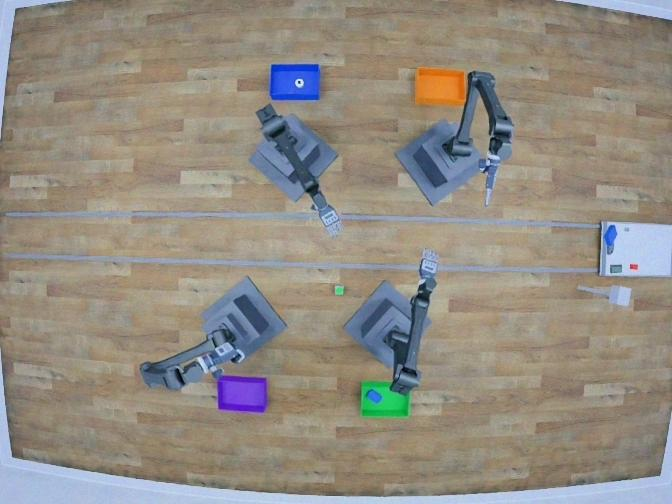

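Emit:
wait --seconds 10 --cameras '[]'

Emit:
wait --seconds 10 --cameras '[]'

Emit:
wait --seconds 10 --cameras '[]'

Emit:
wait --seconds 10 --cameras '[]'

Emit:
wait --seconds 10 --cameras '[]'

Emit:
wait --seconds 10 --cameras '[]'

Emit:
wait --seconds 10 --cameras '["cam_top"]'

Emit:
zoom_image --camera "cam_top" --region '[490, 200, 650, 290]'

Scene clock: 1620.27 s.
Joint torques (N m): arm1=[-0.44 -8.41 9.32 1.35 0.01 0.2] | arm2=[-1.14 1.2 11.52 2.06 -0.04 -0.01] | arm3=[1.2 -7.59 8.92 2.54 0.15 0.11] | arm4=[1.49 2.14 11.81 1.14 -0.14 0.13]
Heat: arm1: hottest joint3_rad 35 °C; arm2: hottest joint3_rad 49 °C; arm3: hottest joint3_rad 41 °C; arm4: hottest joint3_rad 37 °C.
Joint velocities: within noise
arm1.joint_positions: joint1_rad=-0.297 joint2_rad=+1.480 joint3_rad=+0.556 joint4_rad=+0.410 joint5_rad=-0.001 joint6_rad=-0.010 hand_little=+1.000 hand_ring=+1.000 hand_middle=+0.550 hand_index=+0.550 hand_thumb_turn=-1.000 hand_thumb_bend=+0.700 hand_force_limit=-0.100 hand_speed=+0.000
arm1.joint_status: not commanded
arm1.hand_stopped_by: target,target,target,target,target,target
arm1.little_load_n: 0.0
arm1.ring_load_n: 0.0
arm1.middle_load_n: 0.0
arm1.index_load_n: 0.0
arm1.thumb_bend_load_n: 0.0
arm1.thumb_turn_load_n: 0.0
arm1.hand: x=-0.0279 y=+0.1286 z=+0.3491 quat_wxyz=(-0.143, +0.242, -0.831, +0.480) (m; scene frame)
arm1.hand_target: x=-0.0194 y=+0.1132 z=+0.3568 quat_wxyz=(-0.145, +0.235, -0.829, +0.485) (m; scene frame)
arm1.hand_status: not commanded
arm2.joint_positions: joint1_rad=+0.886 joint2_rad=+0.641 joint3_rad=+1.333 joint4_rad=-1.215 joint5_rad=-0.110 joint6_rad=-1.128 hand_little=+1.000 hand_ring=+1.000 hand_middle=+1.000 hand_index=+1.000 hand_thumb_turn=+1.000 hand_thumb_bend=+1.000 hand_force_limit=+0.000 hand_speed=-0.800
arm2.joint_status: not commanded
arm2.hand_stopped_by: target,target,target,target,target,target
arm2.little_load_n: 0.0
arm2.ring_load_n: 0.0
arm2.middle_load_n: 0.0
arm2.index_load_n: 0.0
arm2.thumb_bend_load_n: 0.0
arm2.thumb_turn_load_n: 0.0
arm2.hand: x=+0.5850 y=+0.2484 z=+0.7882 quat_wxyz=(+0.229, +0.474, -0.728, +0.440) (m; scene frame)
arm2.hand_target: x=+0.5849 y=+0.2487 z=+0.8041 quat_wxyz=(+0.238, +0.470, -0.719, +0.452) (m; scene frame)
arm2.hand_status: not commanded
arm3.joint_positions: joint1_rad=-1.213 joint2_rad=+1.211 joint3_rad=+0.507 joint4_rad=+0.135 joint5_rad=-0.004 joint6_rad=-0.014 hand_little=+0.800 hand_ring=+0.800 hand_middle=+0.800 hand_index=+0.800 hand_thumb_turn=-1.000 hand_thumb_bend=+1.000 hand_force_limit=-0.100 hand_speed=+0.300
arm3.joint_status: not commanded
arm3.hand_stopped_by: target,target,target,target,target,target
arm3.little_load_n: 0.0
arm3.ring_load_n: 0.0
arm3.middle_load_n: 0.0
arm3.index_load_n: 0.0
arm3.thumb_bend_load_n: 0.0
arm3.thumb_turn_load_n: 0.0
arm3.hand: x=+0.4144 y=-0.0979 z=+0.3873 quat_wxyz=(-0.478, +0.864, -0.135, +0.086) (m; scene frame)
arm3.hand_target: x=+0.4090 y=-0.0955 z=+0.3918 quat_wxyz=(-0.487, +0.859, -0.135, +0.083) (m; scene frame)
arm3.hand_status: not commanded
arm4.joint_positions: joint1_rad=-0.310 joint2_rad=+0.596 joint3_rad=+1.373 joint4_rad=-1.257 joint5_rad=-0.097 joint6_rad=-1.258 hand_little=-1.000 hand_ring=-1.000 hand_middle=-1.000 hand_index=-1.000 hand_thumb_turn=+1.000 hand_thumb_bend=+1.000 hand_force_limit=+0.000 hand_speed=+0.200
arm4.joint_status: all done
arm4.hand_stopped_by: target,target,target,target,target,target
arm4.little_load_n: 0.0
arm4.ring_load_n: 0.0
arm4.middle_load_n: 0.0
arm4.index_load_n: 0.0
arm4.thumb_bend_load_n: 0.0
arm4.thumb_turn_load_n: 0.0
arm4.hand: x=-0.3701 y=-0.4568 z=+0.9001 quat_wxyz=(-0.215, +0.853, +0.053, +0.473) (m; scene frame)
arm4.hand_target: x=-0.3750 y=-0.4552 z=+0.9166 quat_wxyz=(-0.224, +0.846, +0.055, +0.481) (m; scene frame)
arm4.hand_status: not commanded
wait: 10.00 s; at rest from the start
pictures: none
No camera images: "cameras" was empty.

Scene clock: 1630.27 s.
Joint torques (N m): arm1=[-0.5 -8.59 9.42 1.58 0.02 0.19] | arm2=[-0.67 0.73 11.54 2.19 -0.02 -0.03] | arm3=[1.79 -7.41 8.64 2.61 0.11 0.08] | arm4=[1.32 2.55 11.74 1.14 -0.12 0.11]
Heat: arm1: hottest joint3_rad 35 °C; arm2: hottest joint3_rad 49 °C; arm3: hottest joint3_rad 41 °C; arm4: hottest joint3_rad 37 °C.
Joint velocities: within noise
arm1.joint_positions: joint1_rad=-0.297 joint2_rad=+1.480 joint3_rad=+0.556 joint4_rad=+0.410 joint5_rad=-0.001 joint6_rad=-0.010 hand_little=+1.000 hand_ring=+1.000 hand_middle=+0.550 hand_index=+0.550 hand_thumb_turn=-1.000 hand_thumb_bend=+0.700 hand_force_limit=-0.100 hand_speed=+0.000
arm1.joint_status: not commanded
arm1.hand_stopped_by: target,target,target,target,target,target
arm1.little_load_n: -0.5
arm1.ring_load_n: 0.0
arm1.middle_load_n: 0.0
arm1.index_load_n: 0.0
arm1.thumb_bend_load_n: 0.0
arm1.thumb_turn_load_n: 0.0
arm1.hand: x=-0.0279 y=+0.1286 z=+0.3491 quat_wxyz=(-0.143, +0.242, -0.831, +0.480) (m; scene frame)
arm1.hand_target: x=-0.0194 y=+0.1132 z=+0.3568 quat_wxyz=(-0.145, +0.235, -0.829, +0.485) (m; scene frame)
arm1.hand_status: not commanded
arm2.joint_positions: joint1_rad=+0.886 joint2_rad=+0.641 joint3_rad=+1.333 joint4_rad=-1.215 joint5_rad=-0.110 joint6_rad=-1.128 hand_little=+1.000 hand_ring=+1.000 hand_middle=+1.000 hand_index=+1.000 hand_thumb_turn=+1.000 hand_thumb_bend=+1.000 hand_force_limit=+0.000 hand_speed=-0.800
arm2.joint_status: not commanded
arm2.hand_stopped_by: target,target,target,target,target,target
arm2.little_load_n: 0.0
arm2.ring_load_n: 0.0
arm2.middle_load_n: 0.0
arm2.index_load_n: 0.0
arm2.thumb_bend_load_n: 0.5
arm2.thumb_turn_load_n: 0.0
arm2.hand: x=+0.5850 y=+0.2484 z=+0.7882 quat_wxyz=(+0.229, +0.474, -0.728, +0.440) (m; scene frame)
arm2.hand_target: x=+0.5849 y=+0.2487 z=+0.8041 quat_wxyz=(+0.238, +0.470, -0.719, +0.452) (m; scene frame)
arm2.hand_status: not commanded
arm3.joint_positions: joint1_rad=-1.213 joint2_rad=+1.211 joint3_rad=+0.507 joint4_rad=+0.135 joint5_rad=-0.004 joint6_rad=-0.014 hand_little=+0.800 hand_ring=+0.800 hand_middle=+0.800 hand_index=+0.800 hand_thumb_turn=-1.000 hand_thumb_bend=+1.000 hand_force_limit=-0.100 hand_speed=+0.300
arm3.joint_status: not commanded
arm3.hand_stopped_by: target,target,target,target,target,target
arm3.little_load_n: 0.0
arm3.ring_load_n: 0.0
arm3.middle_load_n: -0.5
arm3.index_load_n: 0.0
arm3.thumb_bend_load_n: 0.0
arm3.thumb_turn_load_n: 0.0
arm3.hand: x=+0.4144 y=-0.0979 z=+0.3873 quat_wxyz=(-0.478, +0.864, -0.135, +0.086) (m; scene frame)
arm3.hand_target: x=+0.4090 y=-0.0955 z=+0.3918 quat_wxyz=(-0.487, +0.859, -0.135, +0.083) (m; scene frame)
arm3.hand_status: not commanded
arm4.joint_positions: joint1_rad=-0.310 joint2_rad=+0.596 joint3_rad=+1.373 joint4_rad=-1.257 joint5_rad=-0.097 joint6_rad=-1.258 hand_little=-1.000 hand_ring=-1.000 hand_middle=-1.000 hand_index=-1.000 hand_thumb_turn=+1.000 hand_thumb_bend=+1.000 hand_force_limit=+0.000 hand_speed=+0.200
arm4.joint_status: all done
arm4.hand_stopped_by: target,target,target,target,target,target
arm4.little_load_n: 0.0
arm4.ring_load_n: 0.0
arm4.middle_load_n: 0.0
arm4.index_load_n: 0.0
arm4.thumb_bend_load_n: 0.0
arm4.thumb_turn_load_n: 0.0
arm4.hand: x=-0.3701 y=-0.4568 z=+0.9001 quat_wxyz=(-0.215, +0.853, +0.053, +0.473) (m; scene frame)
arm4.hand_target: x=-0.3750 y=-0.4552 z=+0.9166 quat_wxyz=(-0.224, +0.846, +0.055, +0.481) (m; scene frame)
arm4.hand_status: not commanded
wait: 10.00 s; at rest by 0.27 s
pictures: none
No camera images: "cameras" was empty.

Scene clock: 1640.27 s.
Joint torques (N m): arm1=[-0.56 -8.41 9.33 1.22 -0.01 0.19] | arm2=[-0.73 1.2 11.45 2.14 -0.01 -0.05] | arm3=[1.14 -7.36 8.92 2.25 0.15 0.17] | arm4=[1.49 2.37 11.71 1.24 -0.14 0.11]
Heat: arm1: hottest joint3_rad 35 °C; arm2: hottest joint3_rad 49 °C; arm3: hottest joint3_rad 41 °C; arm4: hottest joint3_rad 37 °C.
Joint velocities: within noise
arm1.joint_positions: joint1_rad=-0.297 joint2_rad=+1.480 joint3_rad=+0.556 joint4_rad=+0.410 joint5_rad=-0.001 joint6_rad=-0.010 hand_little=+1.000 hand_ring=+1.000 hand_middle=+0.550 hand_index=+0.550 hand_thumb_turn=-1.000 hand_thumb_bend=+0.700 hand_force_limit=-0.100 hand_speed=+0.000
arm1.joint_status: not commanded
arm1.hand_stopped_by: target,target,target,target,target,target
arm1.little_load_n: 0.0
arm1.ring_load_n: 0.0
arm1.middle_load_n: 0.0
arm1.index_load_n: 0.0
arm1.thumb_bend_load_n: 0.0
arm1.thumb_turn_load_n: 0.0
arm1.hand: x=-0.0279 y=+0.1286 z=+0.3491 quat_wxyz=(-0.143, +0.242, -0.831, +0.480) (m; scene frame)
arm1.hand_target: x=-0.0194 y=+0.1132 z=+0.3568 quat_wxyz=(-0.145, +0.235, -0.829, +0.485) (m; scene frame)
arm1.hand_status: not commanded
arm2.joint_positions: joint1_rad=+0.886 joint2_rad=+0.641 joint3_rad=+1.333 joint4_rad=-1.215 joint5_rad=-0.110 joint6_rad=-1.128 hand_little=+1.000 hand_ring=+1.000 hand_middle=+1.000 hand_index=+1.000 hand_thumb_turn=+1.000 hand_thumb_bend=+1.000 hand_force_limit=+0.000 hand_speed=-0.800
arm2.joint_status: not commanded
arm2.hand_stopped_by: target,target,target,target,target,target
arm2.little_load_n: 0.0
arm2.ring_load_n: 0.5
arm2.middle_load_n: 0.0
arm2.index_load_n: 0.0
arm2.thumb_bend_load_n: 0.0
arm2.thumb_turn_load_n: 0.0
arm2.hand: x=+0.5850 y=+0.2484 z=+0.7882 quat_wxyz=(+0.229, +0.474, -0.728, +0.440) (m; scene frame)
arm2.hand_target: x=+0.5849 y=+0.2487 z=+0.8041 quat_wxyz=(+0.238, +0.470, -0.719, +0.452) (m; scene frame)
arm2.hand_status: not commanded
arm3.joint_positions: joint1_rad=-1.213 joint2_rad=+1.211 joint3_rad=+0.507 joint4_rad=+0.135 joint5_rad=-0.004 joint6_rad=-0.014 hand_little=+0.800 hand_ring=+0.800 hand_middle=+0.800 hand_index=+0.800 hand_thumb_turn=-1.000 hand_thumb_bend=+1.000 hand_force_limit=-0.100 hand_speed=+0.300
arm3.joint_status: not commanded
arm3.hand_stopped_by: target,target,target,target,target,target
arm3.little_load_n: 0.0
arm3.ring_load_n: 0.0
arm3.middle_load_n: 0.0
arm3.index_load_n: 0.0
arm3.thumb_bend_load_n: -0.5
arm3.thumb_turn_load_n: 0.0
arm3.hand: x=+0.4144 y=-0.0979 z=+0.3873 quat_wxyz=(-0.478, +0.864, -0.135, +0.086) (m; scene frame)
arm3.hand_target: x=+0.4090 y=-0.0955 z=+0.3918 quat_wxyz=(-0.487, +0.859, -0.135, +0.083) (m; scene frame)
arm3.hand_status: not commanded
arm4.joint_positions: joint1_rad=-0.310 joint2_rad=+0.596 joint3_rad=+1.373 joint4_rad=-1.257 joint5_rad=-0.097 joint6_rad=-1.258 hand_little=-1.000 hand_ring=-1.000 hand_middle=-1.000 hand_index=-1.000 hand_thumb_turn=+1.000 hand_thumb_bend=+1.000 hand_force_limit=+0.000 hand_speed=+0.200
arm4.joint_status: all done
arm4.hand_stopped_by: target,target,target,target,target,target
arm4.little_load_n: 0.0
arm4.ring_load_n: 0.0
arm4.middle_load_n: 0.0
arm4.index_load_n: 0.0
arm4.thumb_bend_load_n: 0.0
arm4.thumb_turn_load_n: 0.0
arm4.hand: x=-0.3701 y=-0.4568 z=+0.9001 quat_wxyz=(-0.215, +0.853, +0.053, +0.473) (m; scene frame)
arm4.hand_target: x=-0.3750 y=-0.4552 z=+0.9166 quat_wxyz=(-0.224, +0.846, +0.055, +0.481) (m; scene frame)
arm4.hand_status: not commanded
wait: 10.00 s; at rest by 0.27 s
pictures: none
No camera images: "cameras" was empty.

Scene clock: 1650.27 s.
Joint torques (N m): arm1=[-0.91 -8.18 9.46 1.46 0.04 0.21] | arm2=[-0.62 1.26 11.4 2.13 0.02 -0.01] | arm3=[2.26 -8.23 8.8 2.55 0.13 0.12] | arm4=[1.2 2.37 11.79 1.24 -0.13 0.11]
Heat: arm1: hottest joint3_rad 35 °C; arm2: hottest joint3_rad 49 °C; arm3: hottest joint3_rad 41 °C; arm4: hottest joint3_rad 38 °C.
Joint velocities: within noise
arm1.joint_positions: joint1_rad=-0.297 joint2_rad=+1.480 joint3_rad=+0.556 joint4_rad=+0.410 joint5_rad=-0.001 joint6_rad=-0.010 hand_little=+1.000 hand_ring=+1.000 hand_middle=+0.550 hand_index=+0.550 hand_thumb_turn=-1.000 hand_thumb_bend=+0.700 hand_force_limit=-0.100 hand_speed=+0.000
arm1.joint_status: not commanded
arm1.hand_stopped_by: target,target,target,target,target,target
arm1.little_load_n: 0.0
arm1.ring_load_n: 0.0
arm1.middle_load_n: 0.0
arm1.index_load_n: -0.5
arm1.thumb_bend_load_n: 0.0
arm1.thumb_turn_load_n: 0.0
arm1.hand: x=-0.0279 y=+0.1286 z=+0.3491 quat_wxyz=(-0.143, +0.242, -0.831, +0.480) (m; scene frame)
arm1.hand_target: x=-0.0194 y=+0.1132 z=+0.3568 quat_wxyz=(-0.145, +0.235, -0.829, +0.485) (m; scene frame)
arm1.hand_status: not commanded
arm2.joint_positions: joint1_rad=+0.886 joint2_rad=+0.641 joint3_rad=+1.333 joint4_rad=-1.215 joint5_rad=-0.110 joint6_rad=-1.128 hand_little=+1.000 hand_ring=+1.000 hand_middle=+1.000 hand_index=+1.000 hand_thumb_turn=+1.000 hand_thumb_bend=+1.000 hand_force_limit=+0.000 hand_speed=-0.800
arm2.joint_status: not commanded
arm2.hand_stopped_by: target,target,target,target,target,target
arm2.little_load_n: 0.0
arm2.ring_load_n: 0.0
arm2.middle_load_n: 0.0
arm2.index_load_n: 0.0
arm2.thumb_bend_load_n: 0.0
arm2.thumb_turn_load_n: 0.0
arm2.hand: x=+0.5850 y=+0.2484 z=+0.7882 quat_wxyz=(+0.229, +0.474, -0.728, +0.440) (m; scene frame)
arm2.hand_target: x=+0.5849 y=+0.2487 z=+0.8041 quat_wxyz=(+0.238, +0.470, -0.719, +0.452) (m; scene frame)
arm2.hand_status: not commanded
arm3.joint_positions: joint1_rad=-1.213 joint2_rad=+1.211 joint3_rad=+0.507 joint4_rad=+0.135 joint5_rad=-0.004 joint6_rad=-0.014 hand_little=+0.800 hand_ring=+0.800 hand_middle=+0.800 hand_index=+0.800 hand_thumb_turn=-1.000 hand_thumb_bend=+1.000 hand_force_limit=-0.100 hand_speed=+0.300
arm3.joint_status: not commanded
arm3.hand_stopped_by: target,target,target,target,target,target
arm3.little_load_n: 0.0
arm3.ring_load_n: 0.0
arm3.middle_load_n: 0.0
arm3.index_load_n: 0.0
arm3.thumb_bend_load_n: 0.0
arm3.thumb_turn_load_n: 0.0
arm3.hand: x=+0.4144 y=-0.0979 z=+0.3873 quat_wxyz=(-0.478, +0.864, -0.135, +0.086) (m; scene frame)
arm3.hand_target: x=+0.4090 y=-0.0955 z=+0.3918 quat_wxyz=(-0.487, +0.859, -0.135, +0.083) (m; scene frame)
arm3.hand_status: not commanded
arm4.joint_positions: joint1_rad=-0.310 joint2_rad=+0.596 joint3_rad=+1.373 joint4_rad=-1.257 joint5_rad=-0.097 joint6_rad=-1.258 hand_little=-1.000 hand_ring=-1.000 hand_middle=-1.000 hand_index=-1.000 hand_thumb_turn=+1.000 hand_thumb_bend=+1.000 hand_force_limit=+0.000 hand_speed=+0.200
arm4.joint_status: all done
arm4.hand_stopped_by: target,target,target,target,target,target
arm4.little_load_n: 0.0
arm4.ring_load_n: 0.0
arm4.middle_load_n: 0.0
arm4.index_load_n: 0.0
arm4.thumb_bend_load_n: 0.0
arm4.thumb_turn_load_n: 0.0
arm4.hand: x=-0.3701 y=-0.4568 z=+0.9001 quat_wxyz=(-0.215, +0.853, +0.053, +0.473) (m; scene frame)
arm4.hand_target: x=-0.3750 y=-0.4552 z=+0.9166 quat_wxyz=(-0.224, +0.846, +0.055, +0.481) (m; scene frame)
arm4.hand_status: not commanded
wait: 10.00 s; at rest by 0.27 s
pictures: none
No camera images: "cameras" was empty.

Scene clock: 1660.27 s.
Joint torques (N m): arm1=[-0.5 -7.88 9.47 1.36 0.02 0.19] | arm2=[-0.91 1.14 11.36 2.13 -0.01 -0.01] | arm3=[0.73 -7.65 8.88 2.15 0.17 0.16] | arm4=[1.32 2.37 11.75 1.2 -0.14 0.11]
Heat: arm1: hottest joint3_rad 35 °C; arm2: hottest joint3_rad 49 °C; arm3: hottest joint3_rad 41 °C; arm4: hottest joint3_rad 38 °C.
Joint velocities: within noise
arm1.joint_positions: joint1_rad=-0.297 joint2_rad=+1.480 joint3_rad=+0.556 joint4_rad=+0.410 joint5_rad=-0.001 joint6_rad=-0.010 hand_little=+1.000 hand_ring=+1.000 hand_middle=+0.550 hand_index=+0.550 hand_thumb_turn=-1.000 hand_thumb_bend=+0.700 hand_force_limit=-0.100 hand_speed=+0.000
arm1.joint_status: not commanded
arm1.hand_stopped_by: target,target,target,target,target,target
arm1.little_load_n: 0.0
arm1.ring_load_n: 0.0
arm1.middle_load_n: 0.0
arm1.index_load_n: -0.5
arm1.thumb_bend_load_n: 0.0
arm1.thumb_turn_load_n: 0.0
arm1.hand: x=-0.0279 y=+0.1286 z=+0.3491 quat_wxyz=(-0.143, +0.242, -0.831, +0.480) (m; scene frame)
arm1.hand_target: x=-0.0194 y=+0.1132 z=+0.3568 quat_wxyz=(-0.145, +0.235, -0.829, +0.485) (m; scene frame)
arm1.hand_status: not commanded
arm2.joint_positions: joint1_rad=+0.886 joint2_rad=+0.641 joint3_rad=+1.333 joint4_rad=-1.215 joint5_rad=-0.110 joint6_rad=-1.128 hand_little=+1.000 hand_ring=+1.000 hand_middle=+1.000 hand_index=+1.000 hand_thumb_turn=+1.000 hand_thumb_bend=+1.000 hand_force_limit=+0.000 hand_speed=-0.800
arm2.joint_status: not commanded
arm2.hand_stopped_by: target,target,target,target,target,target
arm2.little_load_n: 0.0
arm2.ring_load_n: 0.0
arm2.middle_load_n: 0.0
arm2.index_load_n: 0.0
arm2.thumb_bend_load_n: 0.5
arm2.thumb_turn_load_n: 0.0
arm2.hand: x=+0.5850 y=+0.2484 z=+0.7882 quat_wxyz=(+0.229, +0.474, -0.728, +0.440) (m; scene frame)
arm2.hand_target: x=+0.5849 y=+0.2487 z=+0.8041 quat_wxyz=(+0.238, +0.470, -0.719, +0.452) (m; scene frame)
arm2.hand_status: not commanded
arm3.joint_positions: joint1_rad=-1.213 joint2_rad=+1.211 joint3_rad=+0.507 joint4_rad=+0.135 joint5_rad=-0.004 joint6_rad=-0.014 hand_little=+0.800 hand_ring=+0.800 hand_middle=+0.800 hand_index=+0.800 hand_thumb_turn=-1.000 hand_thumb_bend=+1.000 hand_force_limit=-0.100 hand_speed=+0.300
arm3.joint_status: not commanded
arm3.hand_stopped_by: target,target,target,target,target,target
arm3.little_load_n: 0.0
arm3.ring_load_n: 0.0
arm3.middle_load_n: 0.0
arm3.index_load_n: 0.0
arm3.thumb_bend_load_n: 0.0
arm3.thumb_turn_load_n: 0.0
arm3.hand: x=+0.4144 y=-0.0979 z=+0.3873 quat_wxyz=(-0.478, +0.864, -0.135, +0.086) (m; scene frame)
arm3.hand_target: x=+0.4090 y=-0.0955 z=+0.3918 quat_wxyz=(-0.487, +0.859, -0.135, +0.083) (m; scene frame)
arm3.hand_status: not commanded
arm4.joint_positions: joint1_rad=-0.310 joint2_rad=+0.596 joint3_rad=+1.373 joint4_rad=-1.257 joint5_rad=-0.097 joint6_rad=-1.258 hand_little=-1.000 hand_ring=-1.000 hand_middle=-1.000 hand_index=-1.000 hand_thumb_turn=+1.000 hand_thumb_bend=+1.000 hand_force_limit=+0.000 hand_speed=+0.200
arm4.joint_status: all done
arm4.hand_stopped_by: target,target,target,target,target,target
arm4.little_load_n: 0.0
arm4.ring_load_n: 0.0
arm4.middle_load_n: 0.0
arm4.index_load_n: 0.0
arm4.thumb_bend_load_n: 0.0
arm4.thumb_turn_load_n: 0.0
arm4.hand: x=-0.3701 y=-0.4568 z=+0.9001 quat_wxyz=(-0.215, +0.853, +0.053, +0.473) (m; scene frame)
arm4.hand_target: x=-0.3750 y=-0.4552 z=+0.9166 quat_wxyz=(-0.224, +0.846, +0.055, +0.481) (m; scene frame)
arm4.hand_status: not commanded
wait: 10.00 s; at rest by 0.27 s
pictures: none
No camera images: "cameras" was empty.

Scene clock: 1670.27 s.
Joint torques (N m): arm1=[-0.32 -7.82 9.39 1.4 0.02 0.23] | arm2=[-0.73 0.91 11.48 2.14 -0.04 -0.02] | arm3=[1.08 -8.06 8.84 2.54 0.13 0.09] | arm4=[1.44 2.32 11.75 1.14 -0.13 0.11]
Heat: arm1: hottest joint3_rad 35 °C; arm2: hottest joint3_rad 49 °C; arm3: hottest joint3_rad 41 °C; arm4: hottest joint3_rad 38 °C.
Joint velocities: within noise
arm1.joint_positions: joint1_rad=-0.297 joint2_rad=+1.480 joint3_rad=+0.556 joint4_rad=+0.410 joint5_rad=-0.001 joint6_rad=-0.010 hand_little=+1.000 hand_ring=+1.000 hand_middle=+0.550 hand_index=+0.550 hand_thumb_turn=-1.000 hand_thumb_bend=+0.700 hand_force_limit=-0.100 hand_speed=+0.000
arm1.joint_status: not commanded
arm1.hand_stopped_by: target,target,target,target,target,target
arm1.little_load_n: 0.0
arm1.ring_load_n: 0.0
arm1.middle_load_n: 0.0
arm1.index_load_n: -0.5
arm1.thumb_bend_load_n: 0.0
arm1.thumb_turn_load_n: 0.0
arm1.hand: x=-0.0279 y=+0.1286 z=+0.3491 quat_wxyz=(-0.143, +0.242, -0.831, +0.480) (m; scene frame)
arm1.hand_target: x=-0.0194 y=+0.1132 z=+0.3568 quat_wxyz=(-0.145, +0.235, -0.829, +0.485) (m; scene frame)
arm1.hand_status: not commanded
arm2.joint_positions: joint1_rad=+0.886 joint2_rad=+0.641 joint3_rad=+1.333 joint4_rad=-1.215 joint5_rad=-0.110 joint6_rad=-1.128 hand_little=+1.000 hand_ring=+1.000 hand_middle=+1.000 hand_index=+1.000 hand_thumb_turn=+1.000 hand_thumb_bend=+1.000 hand_force_limit=+0.000 hand_speed=-0.800
arm2.joint_status: not commanded
arm2.hand_stopped_by: target,target,target,target,target,target
arm2.little_load_n: 0.0
arm2.ring_load_n: 0.0
arm2.middle_load_n: 0.0
arm2.index_load_n: 0.0
arm2.thumb_bend_load_n: 0.0
arm2.thumb_turn_load_n: 0.0
arm2.hand: x=+0.5850 y=+0.2484 z=+0.7882 quat_wxyz=(+0.229, +0.474, -0.728, +0.440) (m; scene frame)
arm2.hand_target: x=+0.5849 y=+0.2487 z=+0.8041 quat_wxyz=(+0.238, +0.470, -0.719, +0.452) (m; scene frame)
arm2.hand_status: not commanded
arm3.joint_positions: joint1_rad=-1.213 joint2_rad=+1.211 joint3_rad=+0.507 joint4_rad=+0.135 joint5_rad=-0.004 joint6_rad=-0.014 hand_little=+0.800 hand_ring=+0.800 hand_middle=+0.800 hand_index=+0.800 hand_thumb_turn=-1.000 hand_thumb_bend=+1.000 hand_force_limit=-0.100 hand_speed=+0.300
arm3.joint_status: not commanded
arm3.hand_stopped_by: target,target,target,target,target,target
arm3.little_load_n: 0.0
arm3.ring_load_n: 0.0
arm3.middle_load_n: -0.5
arm3.index_load_n: 0.0
arm3.thumb_bend_load_n: 0.0
arm3.thumb_turn_load_n: 0.0
arm3.hand: x=+0.4144 y=-0.0979 z=+0.3873 quat_wxyz=(-0.478, +0.864, -0.135, +0.086) (m; scene frame)
arm3.hand_target: x=+0.4090 y=-0.0955 z=+0.3918 quat_wxyz=(-0.487, +0.859, -0.135, +0.083) (m; scene frame)
arm3.hand_status: not commanded
arm4.joint_positions: joint1_rad=-0.310 joint2_rad=+0.596 joint3_rad=+1.373 joint4_rad=-1.257 joint5_rad=-0.097 joint6_rad=-1.258 hand_little=-1.000 hand_ring=-1.000 hand_middle=-1.000 hand_index=-1.000 hand_thumb_turn=+1.000 hand_thumb_bend=+1.000 hand_force_limit=+0.000 hand_speed=+0.200
arm4.joint_status: all done
arm4.hand_stopped_by: target,target,target,target,target,target
arm4.little_load_n: 0.0
arm4.ring_load_n: 0.0
arm4.middle_load_n: 0.0
arm4.index_load_n: 0.0
arm4.thumb_bend_load_n: 0.0
arm4.thumb_turn_load_n: 0.0
arm4.hand: x=-0.3701 y=-0.4568 z=+0.9001 quat_wxyz=(-0.215, +0.853, +0.053, +0.473) (m; scene frame)
arm4.hand_target: x=-0.3750 y=-0.4552 z=+0.9166 quat_wxyz=(-0.224, +0.846, +0.055, +0.481) (m; scene frame)
arm4.hand_status: not commanded
wait: 10.00 s; at rest by 0.27 s
pictures: none
No camera images: "cameras" was empty.

Scene clock: 1680.27 s.
Joint torques (N m): arm1=[-0.21 -8.59 9.33 1.43 0.07 0.22] | arm2=[-0.67 0.85 11.41 2.07 0 -0.02] | arm3=[0.85 -7.65 8.7 2.55 0.15 0.09] | arm4=[1.49 2.14 11.73 1.22 -0.12 0.12]
Heat: arm1: hottest joint3_rad 35 °C; arm2: hottest joint3_rad 49 °C; arm3: hottest joint3_rad 41 °C; arm4: hottest joint3_rad 38 °C.
Joint velocities: within noise
arm1.joint_positions: joint1_rad=-0.297 joint2_rad=+1.480 joint3_rad=+0.556 joint4_rad=+0.410 joint5_rad=-0.001 joint6_rad=-0.010 hand_little=+1.000 hand_ring=+1.000 hand_middle=+0.550 hand_index=+0.550 hand_thumb_turn=-1.000 hand_thumb_bend=+0.700 hand_force_limit=-0.100 hand_speed=+0.000
arm1.joint_status: not commanded
arm1.hand_stopped_by: target,target,target,target,target,target
arm1.little_load_n: 0.0
arm1.ring_load_n: -0.5
arm1.middle_load_n: 0.0
arm1.index_load_n: 0.0
arm1.thumb_bend_load_n: 0.0
arm1.thumb_turn_load_n: 0.0
arm1.hand: x=-0.0279 y=+0.1286 z=+0.3491 quat_wxyz=(-0.143, +0.242, -0.831, +0.480) (m; scene frame)
arm1.hand_target: x=-0.0194 y=+0.1132 z=+0.3568 quat_wxyz=(-0.145, +0.235, -0.829, +0.485) (m; scene frame)
arm1.hand_status: not commanded
arm2.joint_positions: joint1_rad=+0.886 joint2_rad=+0.641 joint3_rad=+1.333 joint4_rad=-1.215 joint5_rad=-0.110 joint6_rad=-1.128 hand_little=+1.000 hand_ring=+1.000 hand_middle=+1.000 hand_index=+1.000 hand_thumb_turn=+1.000 hand_thumb_bend=+1.000 hand_force_limit=+0.000 hand_speed=-0.800
arm2.joint_status: not commanded
arm2.hand_stopped_by: target,target,target,target,target,target
arm2.little_load_n: 0.0
arm2.ring_load_n: 0.0
arm2.middle_load_n: 0.0
arm2.index_load_n: 0.0
arm2.thumb_bend_load_n: 0.0
arm2.thumb_turn_load_n: 0.0
arm2.hand: x=+0.5850 y=+0.2484 z=+0.7882 quat_wxyz=(+0.229, +0.474, -0.728, +0.440) (m; scene frame)
arm2.hand_target: x=+0.5849 y=+0.2487 z=+0.8041 quat_wxyz=(+0.238, +0.470, -0.719, +0.452) (m; scene frame)
arm2.hand_status: not commanded
arm3.joint_positions: joint1_rad=-1.213 joint2_rad=+1.211 joint3_rad=+0.507 joint4_rad=+0.135 joint5_rad=-0.004 joint6_rad=-0.014 hand_little=+0.800 hand_ring=+0.800 hand_middle=+0.800 hand_index=+0.800 hand_thumb_turn=-1.000 hand_thumb_bend=+1.000 hand_force_limit=-0.100 hand_speed=+0.300
arm3.joint_status: not commanded
arm3.hand_stopped_by: target,target,target,target,target,target
arm3.little_load_n: 0.5
arm3.ring_load_n: 0.0
arm3.middle_load_n: 0.0
arm3.index_load_n: -0.5
arm3.thumb_bend_load_n: 0.0
arm3.thumb_turn_load_n: 0.0
arm3.hand: x=+0.4144 y=-0.0979 z=+0.3873 quat_wxyz=(-0.478, +0.864, -0.135, +0.086) (m; scene frame)
arm3.hand_target: x=+0.4090 y=-0.0955 z=+0.3918 quat_wxyz=(-0.487, +0.859, -0.135, +0.083) (m; scene frame)
arm3.hand_status: not commanded
arm4.joint_positions: joint1_rad=-0.310 joint2_rad=+0.596 joint3_rad=+1.373 joint4_rad=-1.257 joint5_rad=-0.097 joint6_rad=-1.258 hand_little=-1.000 hand_ring=-1.000 hand_middle=-1.000 hand_index=-1.000 hand_thumb_turn=+1.000 hand_thumb_bend=+1.000 hand_force_limit=+0.000 hand_speed=+0.200
arm4.joint_status: all done
arm4.hand_stopped_by: target,target,target,target,target,target
arm4.little_load_n: 0.0
arm4.ring_load_n: 0.0
arm4.middle_load_n: 0.0
arm4.index_load_n: 0.0
arm4.thumb_bend_load_n: 0.0
arm4.thumb_turn_load_n: 0.0
arm4.hand: x=-0.3701 y=-0.4568 z=+0.9001 quat_wxyz=(-0.215, +0.853, +0.053, +0.473) (m; scene frame)
arm4.hand_target: x=-0.3750 y=-0.4552 z=+0.9166 quat_wxyz=(-0.224, +0.846, +0.055, +0.481) (m; scene frame)
arm4.hand_status: not commanded
wait: 10.00 s; at rest by 0.27 s
pictures: cam_top

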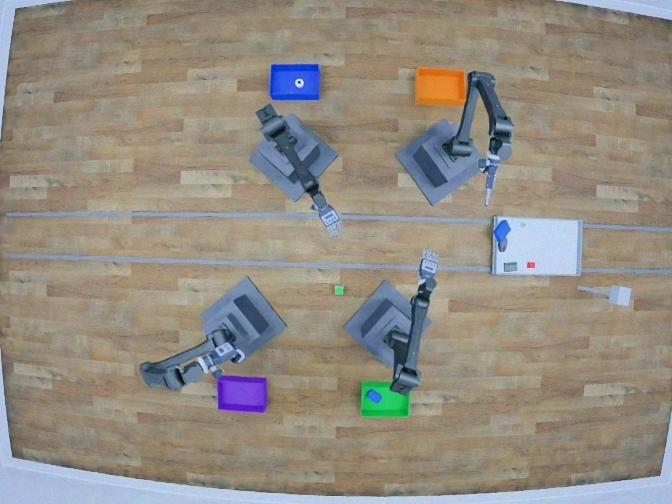

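Scaled by 3.150.

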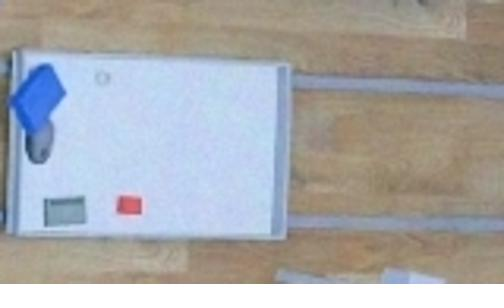

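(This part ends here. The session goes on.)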